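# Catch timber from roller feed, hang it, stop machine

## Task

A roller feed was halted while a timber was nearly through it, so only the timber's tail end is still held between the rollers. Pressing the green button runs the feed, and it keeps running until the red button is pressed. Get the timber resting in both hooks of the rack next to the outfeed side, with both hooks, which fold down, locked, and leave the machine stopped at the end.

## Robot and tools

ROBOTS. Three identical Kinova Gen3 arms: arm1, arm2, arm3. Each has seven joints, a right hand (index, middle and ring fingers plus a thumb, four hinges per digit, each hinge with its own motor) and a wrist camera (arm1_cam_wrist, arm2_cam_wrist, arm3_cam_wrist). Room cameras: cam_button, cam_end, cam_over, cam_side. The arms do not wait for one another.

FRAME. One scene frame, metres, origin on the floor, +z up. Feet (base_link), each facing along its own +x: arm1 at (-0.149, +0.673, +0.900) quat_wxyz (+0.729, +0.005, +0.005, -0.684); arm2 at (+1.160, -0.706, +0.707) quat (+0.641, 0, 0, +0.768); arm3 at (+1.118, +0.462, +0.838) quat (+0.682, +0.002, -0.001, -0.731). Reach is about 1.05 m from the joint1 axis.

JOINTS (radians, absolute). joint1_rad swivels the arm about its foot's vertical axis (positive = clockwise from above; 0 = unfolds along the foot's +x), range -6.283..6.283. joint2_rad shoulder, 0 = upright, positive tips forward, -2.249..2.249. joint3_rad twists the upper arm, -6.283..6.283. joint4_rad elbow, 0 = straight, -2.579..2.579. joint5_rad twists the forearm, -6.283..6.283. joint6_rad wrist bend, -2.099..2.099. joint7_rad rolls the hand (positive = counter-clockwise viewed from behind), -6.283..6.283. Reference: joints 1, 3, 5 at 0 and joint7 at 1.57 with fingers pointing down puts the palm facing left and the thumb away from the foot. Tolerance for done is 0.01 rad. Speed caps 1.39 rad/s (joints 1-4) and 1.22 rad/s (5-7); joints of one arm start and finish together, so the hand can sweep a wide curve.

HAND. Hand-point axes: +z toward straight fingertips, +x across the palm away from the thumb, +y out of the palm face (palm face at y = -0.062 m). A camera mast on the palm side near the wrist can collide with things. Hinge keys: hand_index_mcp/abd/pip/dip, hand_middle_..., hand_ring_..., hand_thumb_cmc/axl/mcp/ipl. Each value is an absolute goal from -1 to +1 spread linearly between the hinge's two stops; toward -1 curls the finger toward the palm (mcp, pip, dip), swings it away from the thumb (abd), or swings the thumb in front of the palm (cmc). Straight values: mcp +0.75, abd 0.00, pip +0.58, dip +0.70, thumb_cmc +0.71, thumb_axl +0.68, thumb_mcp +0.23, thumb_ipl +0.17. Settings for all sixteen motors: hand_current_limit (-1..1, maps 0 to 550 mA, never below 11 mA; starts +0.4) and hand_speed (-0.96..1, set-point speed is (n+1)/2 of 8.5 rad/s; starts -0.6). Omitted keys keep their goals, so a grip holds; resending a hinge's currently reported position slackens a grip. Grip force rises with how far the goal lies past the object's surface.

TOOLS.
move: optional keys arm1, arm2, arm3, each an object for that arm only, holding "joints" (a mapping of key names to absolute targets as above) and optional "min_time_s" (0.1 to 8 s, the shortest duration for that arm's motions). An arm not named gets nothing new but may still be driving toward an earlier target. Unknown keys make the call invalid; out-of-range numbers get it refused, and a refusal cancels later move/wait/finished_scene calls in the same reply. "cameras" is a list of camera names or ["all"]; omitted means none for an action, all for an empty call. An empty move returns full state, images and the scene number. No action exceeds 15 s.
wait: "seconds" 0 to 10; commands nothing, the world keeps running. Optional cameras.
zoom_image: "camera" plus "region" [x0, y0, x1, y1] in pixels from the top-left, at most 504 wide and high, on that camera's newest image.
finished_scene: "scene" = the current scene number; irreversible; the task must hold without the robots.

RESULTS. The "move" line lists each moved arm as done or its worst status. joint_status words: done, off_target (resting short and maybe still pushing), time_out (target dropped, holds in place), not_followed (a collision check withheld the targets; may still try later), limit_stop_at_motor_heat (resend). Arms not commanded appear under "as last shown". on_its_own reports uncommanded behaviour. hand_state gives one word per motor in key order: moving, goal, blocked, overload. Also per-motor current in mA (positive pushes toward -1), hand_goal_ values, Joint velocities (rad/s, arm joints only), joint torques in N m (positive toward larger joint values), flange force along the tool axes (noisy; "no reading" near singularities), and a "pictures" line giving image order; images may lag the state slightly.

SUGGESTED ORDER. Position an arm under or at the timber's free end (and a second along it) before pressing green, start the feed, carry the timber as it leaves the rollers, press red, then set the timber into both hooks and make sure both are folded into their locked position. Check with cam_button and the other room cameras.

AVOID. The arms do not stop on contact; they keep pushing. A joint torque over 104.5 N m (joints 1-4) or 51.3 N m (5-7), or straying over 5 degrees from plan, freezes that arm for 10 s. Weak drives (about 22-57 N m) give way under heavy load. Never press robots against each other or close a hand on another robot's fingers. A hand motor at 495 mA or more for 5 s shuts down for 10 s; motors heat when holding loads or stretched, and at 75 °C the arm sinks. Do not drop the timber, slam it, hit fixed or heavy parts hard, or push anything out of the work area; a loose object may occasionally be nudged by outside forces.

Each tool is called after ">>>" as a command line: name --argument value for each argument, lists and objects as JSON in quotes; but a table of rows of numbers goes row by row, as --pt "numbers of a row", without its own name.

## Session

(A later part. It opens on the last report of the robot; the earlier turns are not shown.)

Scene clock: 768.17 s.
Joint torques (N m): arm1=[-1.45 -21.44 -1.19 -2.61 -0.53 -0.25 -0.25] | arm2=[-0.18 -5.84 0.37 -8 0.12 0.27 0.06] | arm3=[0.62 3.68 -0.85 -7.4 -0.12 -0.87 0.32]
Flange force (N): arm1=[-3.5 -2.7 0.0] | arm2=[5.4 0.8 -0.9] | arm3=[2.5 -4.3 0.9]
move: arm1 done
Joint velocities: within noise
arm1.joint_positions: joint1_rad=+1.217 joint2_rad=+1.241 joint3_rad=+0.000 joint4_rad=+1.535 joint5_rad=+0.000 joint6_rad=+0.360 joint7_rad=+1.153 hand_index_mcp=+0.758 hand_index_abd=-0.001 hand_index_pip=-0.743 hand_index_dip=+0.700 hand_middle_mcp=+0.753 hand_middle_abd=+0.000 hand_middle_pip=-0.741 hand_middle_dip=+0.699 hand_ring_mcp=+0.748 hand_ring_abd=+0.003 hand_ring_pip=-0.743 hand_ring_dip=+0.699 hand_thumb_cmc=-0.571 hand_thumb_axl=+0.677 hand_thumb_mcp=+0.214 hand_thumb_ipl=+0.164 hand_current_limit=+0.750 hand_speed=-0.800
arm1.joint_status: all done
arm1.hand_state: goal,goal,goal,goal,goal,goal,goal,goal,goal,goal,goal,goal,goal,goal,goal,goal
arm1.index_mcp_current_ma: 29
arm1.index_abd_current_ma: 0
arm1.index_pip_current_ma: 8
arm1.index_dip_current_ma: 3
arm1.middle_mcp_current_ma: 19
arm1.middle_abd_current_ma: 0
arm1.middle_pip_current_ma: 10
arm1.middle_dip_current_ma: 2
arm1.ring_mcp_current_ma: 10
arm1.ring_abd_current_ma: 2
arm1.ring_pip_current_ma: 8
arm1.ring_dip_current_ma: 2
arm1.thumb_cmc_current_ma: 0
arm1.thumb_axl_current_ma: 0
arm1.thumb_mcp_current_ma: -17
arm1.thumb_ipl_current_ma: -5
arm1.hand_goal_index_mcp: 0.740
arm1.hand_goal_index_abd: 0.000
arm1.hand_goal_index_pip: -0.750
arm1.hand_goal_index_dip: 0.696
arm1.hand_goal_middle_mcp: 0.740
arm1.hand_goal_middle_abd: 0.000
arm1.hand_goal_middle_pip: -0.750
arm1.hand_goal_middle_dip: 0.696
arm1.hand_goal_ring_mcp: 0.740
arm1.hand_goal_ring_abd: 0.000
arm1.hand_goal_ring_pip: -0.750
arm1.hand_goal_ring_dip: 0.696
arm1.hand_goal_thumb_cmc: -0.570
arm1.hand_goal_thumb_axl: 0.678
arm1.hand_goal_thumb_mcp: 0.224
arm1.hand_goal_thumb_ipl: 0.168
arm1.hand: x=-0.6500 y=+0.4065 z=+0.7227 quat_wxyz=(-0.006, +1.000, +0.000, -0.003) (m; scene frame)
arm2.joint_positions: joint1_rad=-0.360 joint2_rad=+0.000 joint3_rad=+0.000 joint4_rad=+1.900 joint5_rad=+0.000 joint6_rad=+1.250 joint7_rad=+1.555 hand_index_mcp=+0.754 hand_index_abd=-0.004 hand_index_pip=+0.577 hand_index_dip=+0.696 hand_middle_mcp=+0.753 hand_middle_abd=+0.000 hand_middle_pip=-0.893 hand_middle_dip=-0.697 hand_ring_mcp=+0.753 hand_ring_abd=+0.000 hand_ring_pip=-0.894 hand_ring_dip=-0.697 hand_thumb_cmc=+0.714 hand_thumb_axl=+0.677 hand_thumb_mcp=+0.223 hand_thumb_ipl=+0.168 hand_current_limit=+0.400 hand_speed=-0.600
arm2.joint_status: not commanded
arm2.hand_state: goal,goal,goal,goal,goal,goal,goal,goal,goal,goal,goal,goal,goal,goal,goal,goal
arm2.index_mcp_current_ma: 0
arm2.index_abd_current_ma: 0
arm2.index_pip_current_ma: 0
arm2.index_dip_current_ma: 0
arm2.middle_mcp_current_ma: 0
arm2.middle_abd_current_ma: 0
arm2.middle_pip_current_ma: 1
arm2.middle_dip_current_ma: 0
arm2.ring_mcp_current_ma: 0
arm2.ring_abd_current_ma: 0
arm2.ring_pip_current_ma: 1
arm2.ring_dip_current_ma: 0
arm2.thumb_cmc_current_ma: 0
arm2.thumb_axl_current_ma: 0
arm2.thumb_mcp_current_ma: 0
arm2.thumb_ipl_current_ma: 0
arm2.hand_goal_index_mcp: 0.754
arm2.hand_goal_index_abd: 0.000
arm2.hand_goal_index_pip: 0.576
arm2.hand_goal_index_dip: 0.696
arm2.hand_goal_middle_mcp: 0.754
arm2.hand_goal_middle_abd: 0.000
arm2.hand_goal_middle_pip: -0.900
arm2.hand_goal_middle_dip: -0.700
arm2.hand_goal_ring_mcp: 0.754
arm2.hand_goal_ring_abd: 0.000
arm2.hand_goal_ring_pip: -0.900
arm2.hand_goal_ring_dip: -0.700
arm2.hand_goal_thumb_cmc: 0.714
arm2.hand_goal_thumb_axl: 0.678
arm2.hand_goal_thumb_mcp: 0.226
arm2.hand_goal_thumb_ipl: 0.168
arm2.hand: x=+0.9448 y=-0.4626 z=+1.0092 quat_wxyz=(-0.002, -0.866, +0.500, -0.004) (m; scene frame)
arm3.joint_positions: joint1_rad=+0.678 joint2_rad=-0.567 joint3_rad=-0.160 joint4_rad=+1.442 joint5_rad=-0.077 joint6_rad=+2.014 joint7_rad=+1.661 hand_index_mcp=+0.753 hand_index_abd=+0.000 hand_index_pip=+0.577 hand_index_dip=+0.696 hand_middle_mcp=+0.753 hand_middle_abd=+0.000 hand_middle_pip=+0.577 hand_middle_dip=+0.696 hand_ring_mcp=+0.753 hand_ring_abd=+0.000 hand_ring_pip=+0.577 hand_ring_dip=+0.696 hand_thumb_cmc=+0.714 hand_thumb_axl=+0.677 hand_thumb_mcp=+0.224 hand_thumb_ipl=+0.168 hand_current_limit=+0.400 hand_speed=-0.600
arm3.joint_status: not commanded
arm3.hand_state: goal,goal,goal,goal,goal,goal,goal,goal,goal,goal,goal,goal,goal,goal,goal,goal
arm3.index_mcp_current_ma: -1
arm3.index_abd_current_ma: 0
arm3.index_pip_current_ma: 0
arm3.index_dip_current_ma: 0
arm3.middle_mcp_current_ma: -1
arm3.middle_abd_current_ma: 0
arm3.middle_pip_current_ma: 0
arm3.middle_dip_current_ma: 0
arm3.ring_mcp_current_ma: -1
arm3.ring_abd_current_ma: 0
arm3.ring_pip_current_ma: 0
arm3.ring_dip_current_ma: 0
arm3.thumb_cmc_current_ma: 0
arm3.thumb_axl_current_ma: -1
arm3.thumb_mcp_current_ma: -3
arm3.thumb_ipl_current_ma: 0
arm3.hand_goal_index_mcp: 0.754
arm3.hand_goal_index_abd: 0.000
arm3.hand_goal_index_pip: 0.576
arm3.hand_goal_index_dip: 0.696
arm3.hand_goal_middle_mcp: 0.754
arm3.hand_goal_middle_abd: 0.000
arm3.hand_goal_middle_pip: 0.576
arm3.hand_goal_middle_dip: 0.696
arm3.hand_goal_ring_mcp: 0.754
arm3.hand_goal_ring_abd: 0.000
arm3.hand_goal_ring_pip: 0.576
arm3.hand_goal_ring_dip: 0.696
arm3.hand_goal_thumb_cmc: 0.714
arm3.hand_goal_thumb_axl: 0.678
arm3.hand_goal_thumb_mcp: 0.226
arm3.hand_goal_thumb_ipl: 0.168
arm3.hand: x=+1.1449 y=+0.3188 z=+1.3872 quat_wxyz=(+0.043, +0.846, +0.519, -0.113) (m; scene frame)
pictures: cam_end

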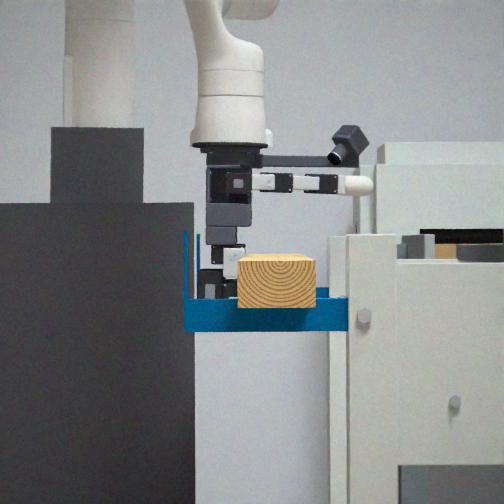

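>>> move --arm1 '{"joints":{"joint1_rad":1.2241,"joint2_rad":1.2504,"joint4_rad":1.5356,"joint6_rad":0.3508,"joint7_rad":1.1604},"min_time_s":1}' --cameras '["cam_end"]'

>>> move --arm1 '{"joints":{"hand_speed":-0.6,"hand_index_pip":0.5764,"hand_middle_pip":0.5764,"hand_ring_pip":0.5764,"hand_index_mcp":0.76,"hand_middle_mcp":0.76,"hand_ring_mcp":0.76}}' --cameras '["cam_end","cam_over","cam_side"]'

Scene clock: 786.83 s.
Joint torques (N m): arm1=[-0.12 -20.97 0.32 -2.22 -0.35 -0.09 -0.32] | arm2=[-0.2 -5.95 0.28 -8.15 0.09 0.31 0.06] | arm3=[0.56 3.66 -0.93 -7.49 -0.13 -0.85 0.25]
Flange force (N): arm1=[-2.9 -0.3 -0.4] | arm2=[5.4 0.7 -0.3] | arm3=[2.6 -4.7 1.3]
move: arm1 done
Joint velocities: within noise
arm1.joint_positions: joint1_rad=+1.224 joint2_rad=+1.250 joint3_rad=+0.000 joint4_rad=+1.536 joint5_rad=+0.000 joint6_rad=+0.351 joint7_rad=+1.160 hand_index_mcp=+0.745 hand_index_abd=-0.001 hand_index_pip=-0.743 hand_index_dip=+0.700 hand_middle_mcp=+0.745 hand_middle_abd=+0.000 hand_middle_pip=-0.741 hand_middle_dip=+0.699 hand_ring_mcp=+0.745 hand_ring_abd=+0.003 hand_ring_pip=-0.743 hand_ring_dip=+0.699 hand_thumb_cmc=-0.571 hand_thumb_axl=+0.677 hand_thumb_mcp=+0.214 hand_thumb_ipl=+0.164 hand_current_limit=+0.750 hand_speed=-0.800
arm1.joint_status: all done
arm1.hand_state: goal,goal,goal,goal,goal,goal,goal,goal,goal,goal,goal,goal,goal,goal,goal,goal
arm1.index_mcp_current_ma: 5
arm1.index_abd_current_ma: 0
arm1.index_pip_current_ma: 8
arm1.index_dip_current_ma: 3
arm1.middle_mcp_current_ma: 5
arm1.middle_abd_current_ma: 0
arm1.middle_pip_current_ma: 10
arm1.middle_dip_current_ma: 2
arm1.ring_mcp_current_ma: 5
arm1.ring_abd_current_ma: 2
arm1.ring_pip_current_ma: 8
arm1.ring_dip_current_ma: 2
arm1.thumb_cmc_current_ma: 0
arm1.thumb_axl_current_ma: 0
arm1.thumb_mcp_current_ma: -17
arm1.thumb_ipl_current_ma: -5
arm1.hand_goal_index_mcp: 0.740
arm1.hand_goal_index_abd: 0.000
arm1.hand_goal_index_pip: -0.750
arm1.hand_goal_index_dip: 0.696
arm1.hand_goal_middle_mcp: 0.740
arm1.hand_goal_middle_abd: 0.000
arm1.hand_goal_middle_pip: -0.750
arm1.hand_goal_middle_dip: 0.696
arm1.hand_goal_ring_mcp: 0.740
arm1.hand_goal_ring_abd: 0.000
arm1.hand_goal_ring_pip: -0.750
arm1.hand_goal_ring_dip: 0.696
arm1.hand_goal_thumb_cmc: -0.570
arm1.hand_goal_thumb_axl: 0.678
arm1.hand_goal_thumb_mcp: 0.224
arm1.hand_goal_thumb_ipl: 0.168
arm1.hand: x=-0.6499 y=+0.4106 z=+0.7180 quat_wxyz=(-0.006, +1.000, +0.000, -0.003) (m; scene frame)
arm2, arm3: as last shown
pictures: cam_end

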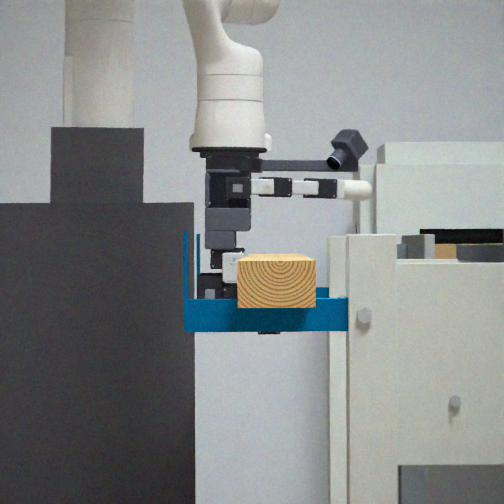

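Scene clock: 788.23 s.
Joint torques (N m): arm1=[-0.09 -20.97 0.35 -2.22 -0.35 -0.1 -0.34] | arm2=[-0.21 -5.77 0.34 -8 0.12 0.28 0.04] | arm3=[0.49 3.59 -0.93 -7.56 -0.14 -0.79 0.31]
Flange force (N): arm1=[-2.9 -0.3 -0.4] | arm2=[5.5 0.7 -0.9] | arm3=[2.5 -4.5 1.7]
move: arm1 done
Joint velocities: within noise
arm1.joint_positions: joint1_rad=+1.224 joint2_rad=+1.250 joint3_rad=+0.000 joint4_rad=+1.536 joint5_rad=+0.000 joint6_rad=+0.351 joint7_rad=+1.160 hand_index_mcp=+0.759 hand_index_abd=-0.001 hand_index_pip=+0.573 hand_index_dip=+0.699 hand_middle_mcp=+0.759 hand_middle_abd=+0.000 hand_middle_pip=+0.572 hand_middle_dip=+0.698 hand_ring_mcp=+0.759 hand_ring_abd=+0.003 hand_ring_pip=+0.573 hand_ring_dip=+0.698 hand_thumb_cmc=-0.571 hand_thumb_axl=+0.677 hand_thumb_mcp=+0.214 hand_thumb_ipl=+0.164 hand_current_limit=+0.750 hand_speed=-0.600
arm1.joint_status: all done
arm1.hand_state: goal,goal,goal,goal,goal,goal,goal,goal,goal,goal,goal,goal,goal,goal,goal,goal
arm1.index_mcp_current_ma: -1
arm1.index_abd_current_ma: 0
arm1.index_pip_current_ma: -2
arm1.index_dip_current_ma: 2
arm1.middle_mcp_current_ma: -1
arm1.middle_abd_current_ma: 0
arm1.middle_pip_current_ma: -3
arm1.middle_dip_current_ma: 2
arm1.ring_mcp_current_ma: -1
arm1.ring_abd_current_ma: 2
arm1.ring_pip_current_ma: -2
arm1.ring_dip_current_ma: 2
arm1.thumb_cmc_current_ma: 0
arm1.thumb_axl_current_ma: 0
arm1.thumb_mcp_current_ma: -17
arm1.thumb_ipl_current_ma: -5
arm1.hand_goal_index_mcp: 0.760
arm1.hand_goal_index_abd: 0.000
arm1.hand_goal_index_pip: 0.576
arm1.hand_goal_index_dip: 0.696
arm1.hand_goal_middle_mcp: 0.760
arm1.hand_goal_middle_abd: 0.000
arm1.hand_goal_middle_pip: 0.576
arm1.hand_goal_middle_dip: 0.696
arm1.hand_goal_ring_mcp: 0.760
arm1.hand_goal_ring_abd: 0.000
arm1.hand_goal_ring_pip: 0.576
arm1.hand_goal_ring_dip: 0.696
arm1.hand_goal_thumb_cmc: -0.570
arm1.hand_goal_thumb_axl: 0.678
arm1.hand_goal_thumb_mcp: 0.224
arm1.hand_goal_thumb_ipl: 0.168
arm1.hand: x=-0.6499 y=+0.4106 z=+0.7180 quat_wxyz=(-0.006, +1.000, +0.000, -0.003) (m; scene frame)
arm2, arm3: as last shown
pictures: cam_end, cam_over, cam_side

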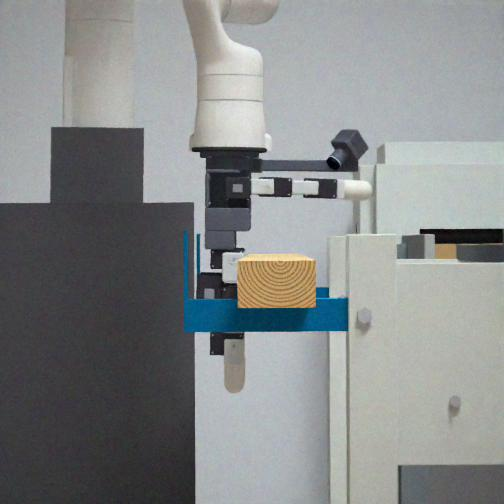

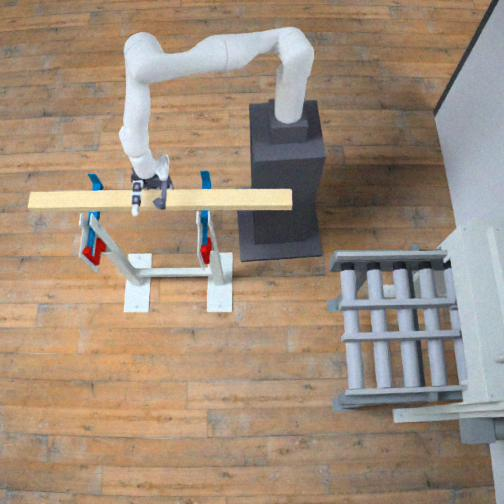

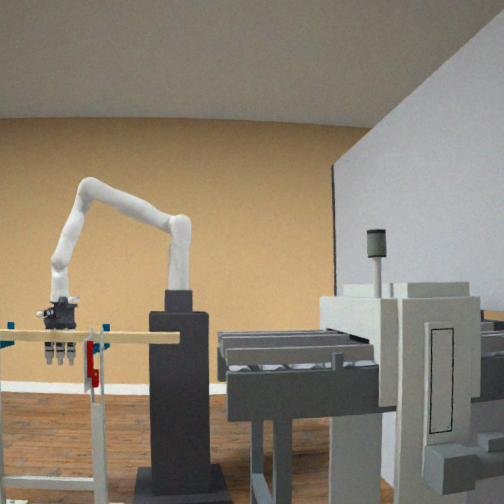

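>>> move --arm1 '{"joints":{"joint1_rad":1.2332,"joint2_rad":1.2492,"joint4_rad":1.5422,"joint6_rad":0.3455,"joint7_rad":1.1695},"min_time_s":0.8}' --cameras '[]'

>>> move --arm1 '{"joints":{"joint1_rad":1.2343,"joint2_rad":1.1581,"joint4_rad":1.5866,"joint6_rad":0.3922,"joint7_rad":1.1706},"min_time_s":2}' --cameras '["cam_end"]'

>>> move --arm1 '{"joints":{"joint1_rad":1.2346,"joint2_rad":1.0603,"joint4_rad":1.6199,"joint6_rad":0.4567,"joint7_rad":1.1709},"min_time_s":2}' --cameras '["cam_end"]'

Scene clock: 804.87 s.
Joint torques (N m): arm1=[-0.12 -20.89 0.36 -2.12 -0.3 -0.06 -0.32] | arm2=[-0.31 -5.85 0.25 -8.07 0.09 0.26 0.1] | arm3=[0.53 3.75 -0.99 -7.47 -0.15 -0.82 0.3]
Flange force (N): arm1=[-3.0 -0.3 -0.4] | arm2=[5.5 0.6 -0.8] | arm3=[2.8 -4.7 1.4]
move: arm1 done
Joint velocities: within noise
arm1.joint_positions: joint1_rad=+1.233 joint2_rad=+1.249 joint3_rad=+0.000 joint4_rad=+1.542 joint5_rad=+0.000 joint6_rad=+0.346 joint7_rad=+1.170 hand_index_mcp=+0.759 hand_index_abd=-0.001 hand_index_pip=+0.573 hand_index_dip=+0.699 hand_middle_mcp=+0.759 hand_middle_abd=+0.000 hand_middle_pip=+0.572 hand_middle_dip=+0.698 hand_ring_mcp=+0.759 hand_ring_abd=+0.003 hand_ring_pip=+0.573 hand_ring_dip=+0.698 hand_thumb_cmc=-0.571 hand_thumb_axl=+0.677 hand_thumb_mcp=+0.214 hand_thumb_ipl=+0.164 hand_current_limit=+0.750 hand_speed=-0.600
arm1.joint_status: all done
arm1.hand_state: goal,goal,goal,goal,goal,goal,goal,goal,goal,goal,goal,goal,goal,goal,goal,goal
arm1.index_mcp_current_ma: -1
arm1.index_abd_current_ma: 0
arm1.index_pip_current_ma: -2
arm1.index_dip_current_ma: 2
arm1.middle_mcp_current_ma: -1
arm1.middle_abd_current_ma: 0
arm1.middle_pip_current_ma: -3
arm1.middle_dip_current_ma: 2
arm1.ring_mcp_current_ma: -1
arm1.ring_abd_current_ma: 2
arm1.ring_pip_current_ma: -2
arm1.ring_dip_current_ma: 2
arm1.thumb_cmc_current_ma: 0
arm1.thumb_axl_current_ma: 0
arm1.thumb_mcp_current_ma: -17
arm1.thumb_ipl_current_ma: -5
arm1.hand_goal_index_mcp: 0.760
arm1.hand_goal_index_abd: 0.000
arm1.hand_goal_index_pip: 0.576
arm1.hand_goal_index_dip: 0.696
arm1.hand_goal_middle_mcp: 0.760
arm1.hand_goal_middle_abd: 0.000
arm1.hand_goal_middle_pip: 0.576
arm1.hand_goal_middle_dip: 0.696
arm1.hand_goal_ring_mcp: 0.760
arm1.hand_goal_ring_abd: 0.000
arm1.hand_goal_ring_pip: 0.576
arm1.hand_goal_ring_dip: 0.696
arm1.hand_goal_thumb_cmc: -0.570
arm1.hand_goal_thumb_axl: 0.678
arm1.hand_goal_thumb_mcp: 0.224
arm1.hand_goal_thumb_ipl: 0.168
arm1.hand: x=-0.6498 y=+0.4157 z=+0.7180 quat_wxyz=(-0.006, +1.000, +0.000, -0.003) (m; scene frame)
arm2, arm3: as last shown
pictures: none
No camera images: "cameras" was empty.

Scene clock: 807.17 s.
Joint torques (N m): arm1=[-0.11 -20.68 0.3 -2.53 -0.33 -0.13 -0.3] | arm2=[-0.23 -5.83 0.35 -8.08 0.12 0.24 0.07] | arm3=[0.49 3.66 -0.89 -7.43 -0.11 -0.8 0.36]
Flange force (N): arm1=[-3.0 -0.3 -0.6] | arm2=[5.6 0.8 -0.8] | arm3=[2.4 -4.2 1.2]
move: arm1 done
Joint velocities: within noise
arm1.joint_positions: joint1_rad=+1.234 joint2_rad=+1.158 joint3_rad=+0.000 joint4_rad=+1.587 joint5_rad=+0.000 joint6_rad=+0.392 joint7_rad=+1.171 hand_index_mcp=+0.759 hand_index_abd=-0.001 hand_index_pip=+0.573 hand_index_dip=+0.699 hand_middle_mcp=+0.759 hand_middle_abd=+0.000 hand_middle_pip=+0.572 hand_middle_dip=+0.698 hand_ring_mcp=+0.759 hand_ring_abd=+0.003 hand_ring_pip=+0.573 hand_ring_dip=+0.698 hand_thumb_cmc=-0.571 hand_thumb_axl=+0.677 hand_thumb_mcp=+0.214 hand_thumb_ipl=+0.164 hand_current_limit=+0.750 hand_speed=-0.600
arm1.joint_status: all done
arm1.hand_state: goal,goal,goal,goal,goal,goal,goal,goal,goal,goal,goal,goal,goal,goal,goal,goal
arm1.index_mcp_current_ma: -1
arm1.index_abd_current_ma: 0
arm1.index_pip_current_ma: -2
arm1.index_dip_current_ma: 2
arm1.middle_mcp_current_ma: -1
arm1.middle_abd_current_ma: 0
arm1.middle_pip_current_ma: -3
arm1.middle_dip_current_ma: 2
arm1.ring_mcp_current_ma: -1
arm1.ring_abd_current_ma: 2
arm1.ring_pip_current_ma: -2
arm1.ring_dip_current_ma: 2
arm1.thumb_cmc_current_ma: 0
arm1.thumb_axl_current_ma: 0
arm1.thumb_mcp_current_ma: -17
arm1.thumb_ipl_current_ma: -5
arm1.hand_goal_index_mcp: 0.760
arm1.hand_goal_index_abd: 0.000
arm1.hand_goal_index_pip: 0.576
arm1.hand_goal_index_dip: 0.696
arm1.hand_goal_middle_mcp: 0.760
arm1.hand_goal_middle_abd: 0.000
arm1.hand_goal_middle_pip: 0.576
arm1.hand_goal_middle_dip: 0.696
arm1.hand_goal_ring_mcp: 0.760
arm1.hand_goal_ring_abd: 0.000
arm1.hand_goal_ring_pip: 0.576
arm1.hand_goal_ring_dip: 0.696
arm1.hand_goal_thumb_cmc: -0.570
arm1.hand_goal_thumb_axl: 0.678
arm1.hand_goal_thumb_mcp: 0.224
arm1.hand_goal_thumb_ipl: 0.168
arm1.hand: x=-0.6499 y=+0.4156 z=+0.7591 quat_wxyz=(-0.006, +1.000, +0.000, -0.003) (m; scene frame)
arm2, arm3: as last shown
pictures: cam_end

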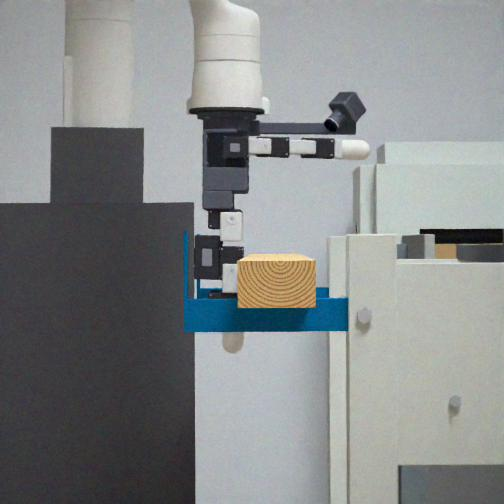

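Scene clock: 809.47 s.
Joint torques (N m): arm1=[-0.14 -20.32 0.35 -3.03 -0.37 -0.12 -0.29] | arm2=[-0.26 -5.97 0.27 -8.12 0.1 0.3 0.12] | arm3=[0.53 3.7 -0.86 -7.44 -0.13 -0.86 0.34]
Flange force (N): arm1=[-2.9 -0.4 -0.9] | arm2=[5.3 0.7 -0.4] | arm3=[2.5 -4.2 1.1]
move: arm1 done
Joint velocities: within noise
arm1.joint_positions: joint1_rad=+1.235 joint2_rad=+1.060 joint3_rad=+0.000 joint4_rad=+1.620 joint5_rad=+0.000 joint6_rad=+0.457 joint7_rad=+1.171 hand_index_mcp=+0.759 hand_index_abd=-0.001 hand_index_pip=+0.573 hand_index_dip=+0.699 hand_middle_mcp=+0.759 hand_middle_abd=+0.000 hand_middle_pip=+0.572 hand_middle_dip=+0.698 hand_ring_mcp=+0.759 hand_ring_abd=+0.003 hand_ring_pip=+0.573 hand_ring_dip=+0.698 hand_thumb_cmc=-0.571 hand_thumb_axl=+0.677 hand_thumb_mcp=+0.214 hand_thumb_ipl=+0.164 hand_current_limit=+0.750 hand_speed=-0.600
arm1.joint_status: all done
arm1.hand_state: goal,goal,goal,goal,goal,goal,goal,goal,goal,goal,goal,goal,goal,goal,goal,goal
arm1.index_mcp_current_ma: -1
arm1.index_abd_current_ma: 0
arm1.index_pip_current_ma: -2
arm1.index_dip_current_ma: 2
arm1.middle_mcp_current_ma: -1
arm1.middle_abd_current_ma: 0
arm1.middle_pip_current_ma: -3
arm1.middle_dip_current_ma: 2
arm1.ring_mcp_current_ma: -1
arm1.ring_abd_current_ma: 2
arm1.ring_pip_current_ma: -2
arm1.ring_dip_current_ma: 2
arm1.thumb_cmc_current_ma: 0
arm1.thumb_axl_current_ma: 0
arm1.thumb_mcp_current_ma: -17
arm1.thumb_ipl_current_ma: -5
arm1.hand_goal_index_mcp: 0.760
arm1.hand_goal_index_abd: 0.000
arm1.hand_goal_index_pip: 0.576
arm1.hand_goal_index_dip: 0.696
arm1.hand_goal_middle_mcp: 0.760
arm1.hand_goal_middle_abd: 0.000
arm1.hand_goal_middle_pip: 0.576
arm1.hand_goal_middle_dip: 0.696
arm1.hand_goal_ring_mcp: 0.760
arm1.hand_goal_ring_abd: 0.000
arm1.hand_goal_ring_pip: 0.576
arm1.hand_goal_ring_dip: 0.696
arm1.hand_goal_thumb_cmc: -0.570
arm1.hand_goal_thumb_axl: 0.678
arm1.hand_goal_thumb_mcp: 0.224
arm1.hand_goal_thumb_ipl: 0.168
arm1.hand: x=-0.6501 y=+0.4151 z=+0.8043 quat_wxyz=(-0.006, +1.000, +0.000, -0.003) (m; scene frame)
arm2, arm3: as last shown
pictures: cam_end

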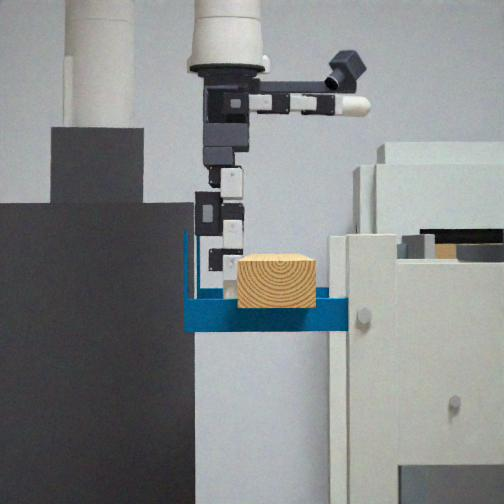

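>>> move --arm1 '{"joints":{"joint1_rad":1.2363,"joint2_rad":0.9251,"joint4_rad":1.6422,"joint6_rad":0.5695,"joint7_rad":1.1726},"min_time_s":2}' --cameras '[]'

>>> move --arm1 '{"joints":{"joint1_rad":1.2384,"joint2_rad":0.7734,"joint4_rad":1.6258,"joint6_rad":0.7377,"joint7_rad":1.1747},"min_time_s":2}' --cameras '["cam_over","cam_side","cam_end","cam_button"]'

>>> zoom_image --camera "cam_over" --region '[60, 160, 150, 280]'

>>> zoom_image --camera "cam_over" --region '[170, 160, 260, 280]'

Scene clock: 818.23 s.
Joint torques (N m): arm1=[-0.14 -19.78 0.31 -3.8 -0.35 -0.1 -0.3] | arm2=[-0.18 -5.9 0.34 -8.09 0.11 0.26 0.09] | arm3=[0.58 3.71 -0.76 -7.42 -0.14 -0.86 0.29]
Flange force (N): arm1=[-3.0 -0.3 -1.0] | arm2=[5.4 0.9 -0.7] | arm3=[2.5 -4.1 1.1]
move: arm1 done
Joint velocities: within noise
arm1.joint_positions: joint1_rad=+1.236 joint2_rad=+0.925 joint3_rad=+0.000 joint4_rad=+1.642 joint5_rad=+0.000 joint6_rad=+0.570 joint7_rad=+1.173 hand_index_mcp=+0.759 hand_index_abd=-0.001 hand_index_pip=+0.573 hand_index_dip=+0.699 hand_middle_mcp=+0.759 hand_middle_abd=+0.000 hand_middle_pip=+0.572 hand_middle_dip=+0.698 hand_ring_mcp=+0.759 hand_ring_abd=+0.003 hand_ring_pip=+0.573 hand_ring_dip=+0.698 hand_thumb_cmc=-0.571 hand_thumb_axl=+0.677 hand_thumb_mcp=+0.214 hand_thumb_ipl=+0.164 hand_current_limit=+0.750 hand_speed=-0.600
arm1.joint_status: all done
arm1.hand_state: goal,goal,goal,goal,goal,goal,goal,goal,goal,goal,goal,goal,goal,goal,goal,goal
arm1.index_mcp_current_ma: -1
arm1.index_abd_current_ma: 0
arm1.index_pip_current_ma: -2
arm1.index_dip_current_ma: 2
arm1.middle_mcp_current_ma: -1
arm1.middle_abd_current_ma: 0
arm1.middle_pip_current_ma: -3
arm1.middle_dip_current_ma: 2
arm1.ring_mcp_current_ma: -1
arm1.ring_abd_current_ma: 2
arm1.ring_pip_current_ma: -2
arm1.ring_dip_current_ma: 2
arm1.thumb_cmc_current_ma: 0
arm1.thumb_axl_current_ma: 0
arm1.thumb_mcp_current_ma: -17
arm1.thumb_ipl_current_ma: -5
arm1.hand_goal_index_mcp: 0.760
arm1.hand_goal_index_abd: 0.000
arm1.hand_goal_index_pip: 0.576
arm1.hand_goal_index_dip: 0.696
arm1.hand_goal_middle_mcp: 0.760
arm1.hand_goal_middle_abd: 0.000
arm1.hand_goal_middle_pip: 0.576
arm1.hand_goal_middle_dip: 0.696
arm1.hand_goal_ring_mcp: 0.760
arm1.hand_goal_ring_abd: 0.000
arm1.hand_goal_ring_pip: 0.576
arm1.hand_goal_ring_dip: 0.696
arm1.hand_goal_thumb_cmc: -0.570
arm1.hand_goal_thumb_axl: 0.678
arm1.hand_goal_thumb_mcp: 0.224
arm1.hand_goal_thumb_ipl: 0.168
arm1.hand: x=-0.6501 y=+0.4150 z=+0.8695 quat_wxyz=(-0.006, +1.000, +0.000, -0.003) (m; scene frame)
arm2, arm3: as last shown
pictures: none
No camera images: "cameras" was empty.

Scene clock: 820.53 s.
Joint torques (N m): arm1=[-0.14 -19 0.25 -4.94 -0.38 -0.09 -0.32] | arm2=[-0.22 -5.79 0.25 -8.04 0.1 0.24 0.08] | arm3=[0.54 3.64 -0.86 -7.46 -0.14 -0.8 0.35]
Flange force (N): arm1=[-2.8 -0.4 -1.3] | arm2=[5.6 0.7 -0.9] | arm3=[2.4 -4.2 1.3]
move: arm1 done
Joint velocities: within noise
arm1.joint_positions: joint1_rad=+1.238 joint2_rad=+0.773 joint3_rad=+0.000 joint4_rad=+1.626 joint5_rad=+0.000 joint6_rad=+0.738 joint7_rad=+1.175 hand_index_mcp=+0.759 hand_index_abd=-0.001 hand_index_pip=+0.573 hand_index_dip=+0.699 hand_middle_mcp=+0.759 hand_middle_abd=+0.000 hand_middle_pip=+0.572 hand_middle_dip=+0.698 hand_ring_mcp=+0.759 hand_ring_abd=+0.003 hand_ring_pip=+0.573 hand_ring_dip=+0.698 hand_thumb_cmc=-0.571 hand_thumb_axl=+0.677 hand_thumb_mcp=+0.214 hand_thumb_ipl=+0.164 hand_current_limit=+0.750 hand_speed=-0.600
arm1.joint_status: all done
arm1.hand_state: goal,goal,goal,goal,goal,goal,goal,goal,goal,goal,goal,goal,goal,goal,goal,goal
arm1.index_mcp_current_ma: -1
arm1.index_abd_current_ma: 0
arm1.index_pip_current_ma: -2
arm1.index_dip_current_ma: 2
arm1.middle_mcp_current_ma: -1
arm1.middle_abd_current_ma: 0
arm1.middle_pip_current_ma: -3
arm1.middle_dip_current_ma: 2
arm1.ring_mcp_current_ma: -1
arm1.ring_abd_current_ma: 2
arm1.ring_pip_current_ma: -2
arm1.ring_dip_current_ma: 2
arm1.thumb_cmc_current_ma: 0
arm1.thumb_axl_current_ma: 0
arm1.thumb_mcp_current_ma: -17
arm1.thumb_ipl_current_ma: -5
arm1.hand_goal_index_mcp: 0.760
arm1.hand_goal_index_abd: 0.000
arm1.hand_goal_index_pip: 0.576
arm1.hand_goal_index_dip: 0.696
arm1.hand_goal_middle_mcp: 0.760
arm1.hand_goal_middle_abd: 0.000
arm1.hand_goal_middle_pip: 0.576
arm1.hand_goal_middle_dip: 0.696
arm1.hand_goal_ring_mcp: 0.760
arm1.hand_goal_ring_abd: 0.000
arm1.hand_goal_ring_pip: 0.576
arm1.hand_goal_ring_dip: 0.696
arm1.hand_goal_thumb_cmc: -0.570
arm1.hand_goal_thumb_axl: 0.678
arm1.hand_goal_thumb_mcp: 0.224
arm1.hand_goal_thumb_ipl: 0.168
arm1.hand: x=-0.6500 y=+0.4150 z=+0.9497 quat_wxyz=(-0.006, +1.000, +0.000, -0.003) (m; scene frame)
arm2, arm3: as last shown
pictures: cam_button, cam_end, cam_over, cam_side

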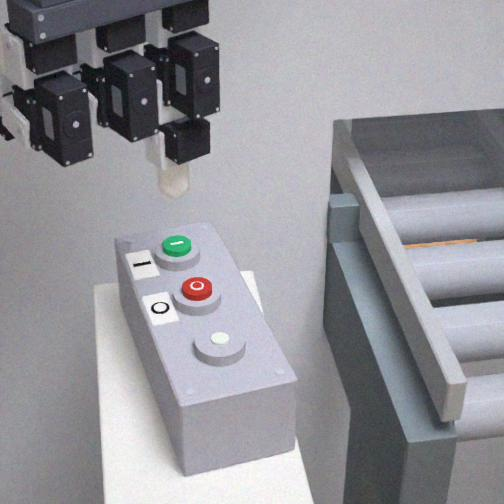

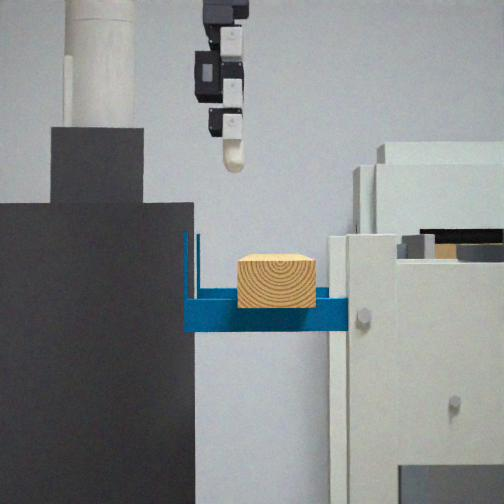

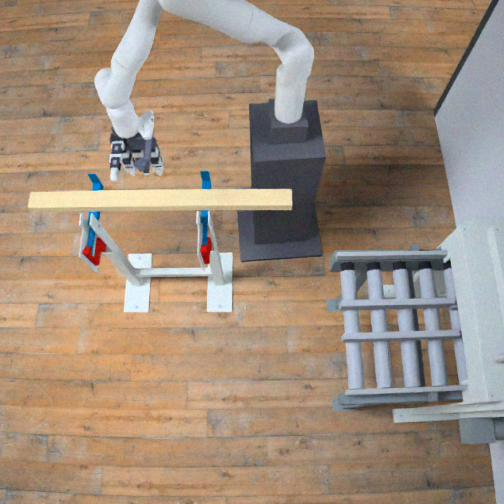

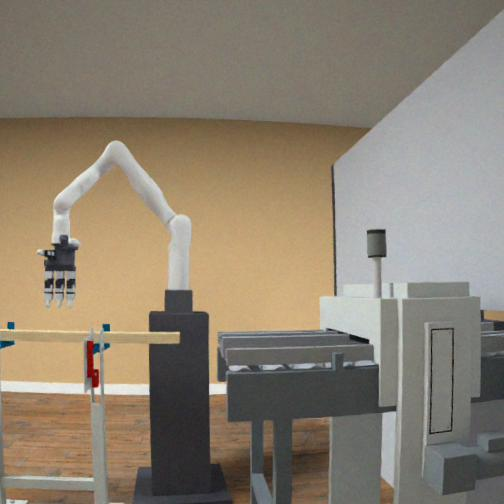

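Scaled by 4.200 from the camera's 504x504 image, which has a finer 720x720 frame.

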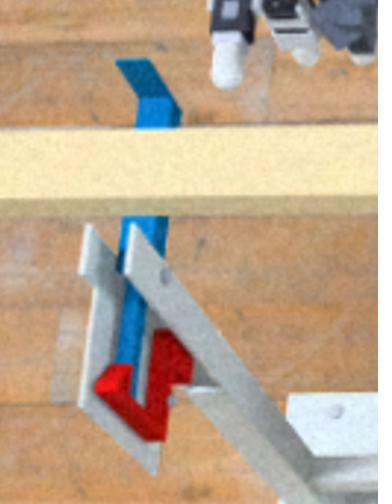

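Scaled by 4.200 from the camera's 504x504 image, which has a finer 720x720 frame.

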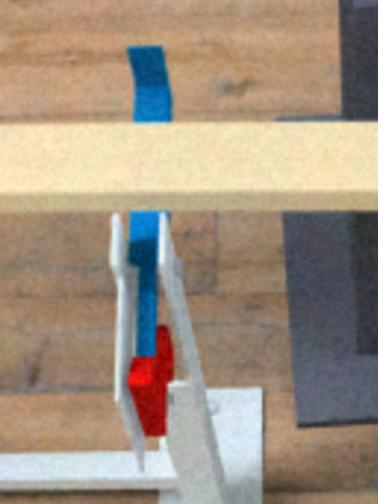

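>>> finished_scene --scene 2

The scene is finished: the task was done.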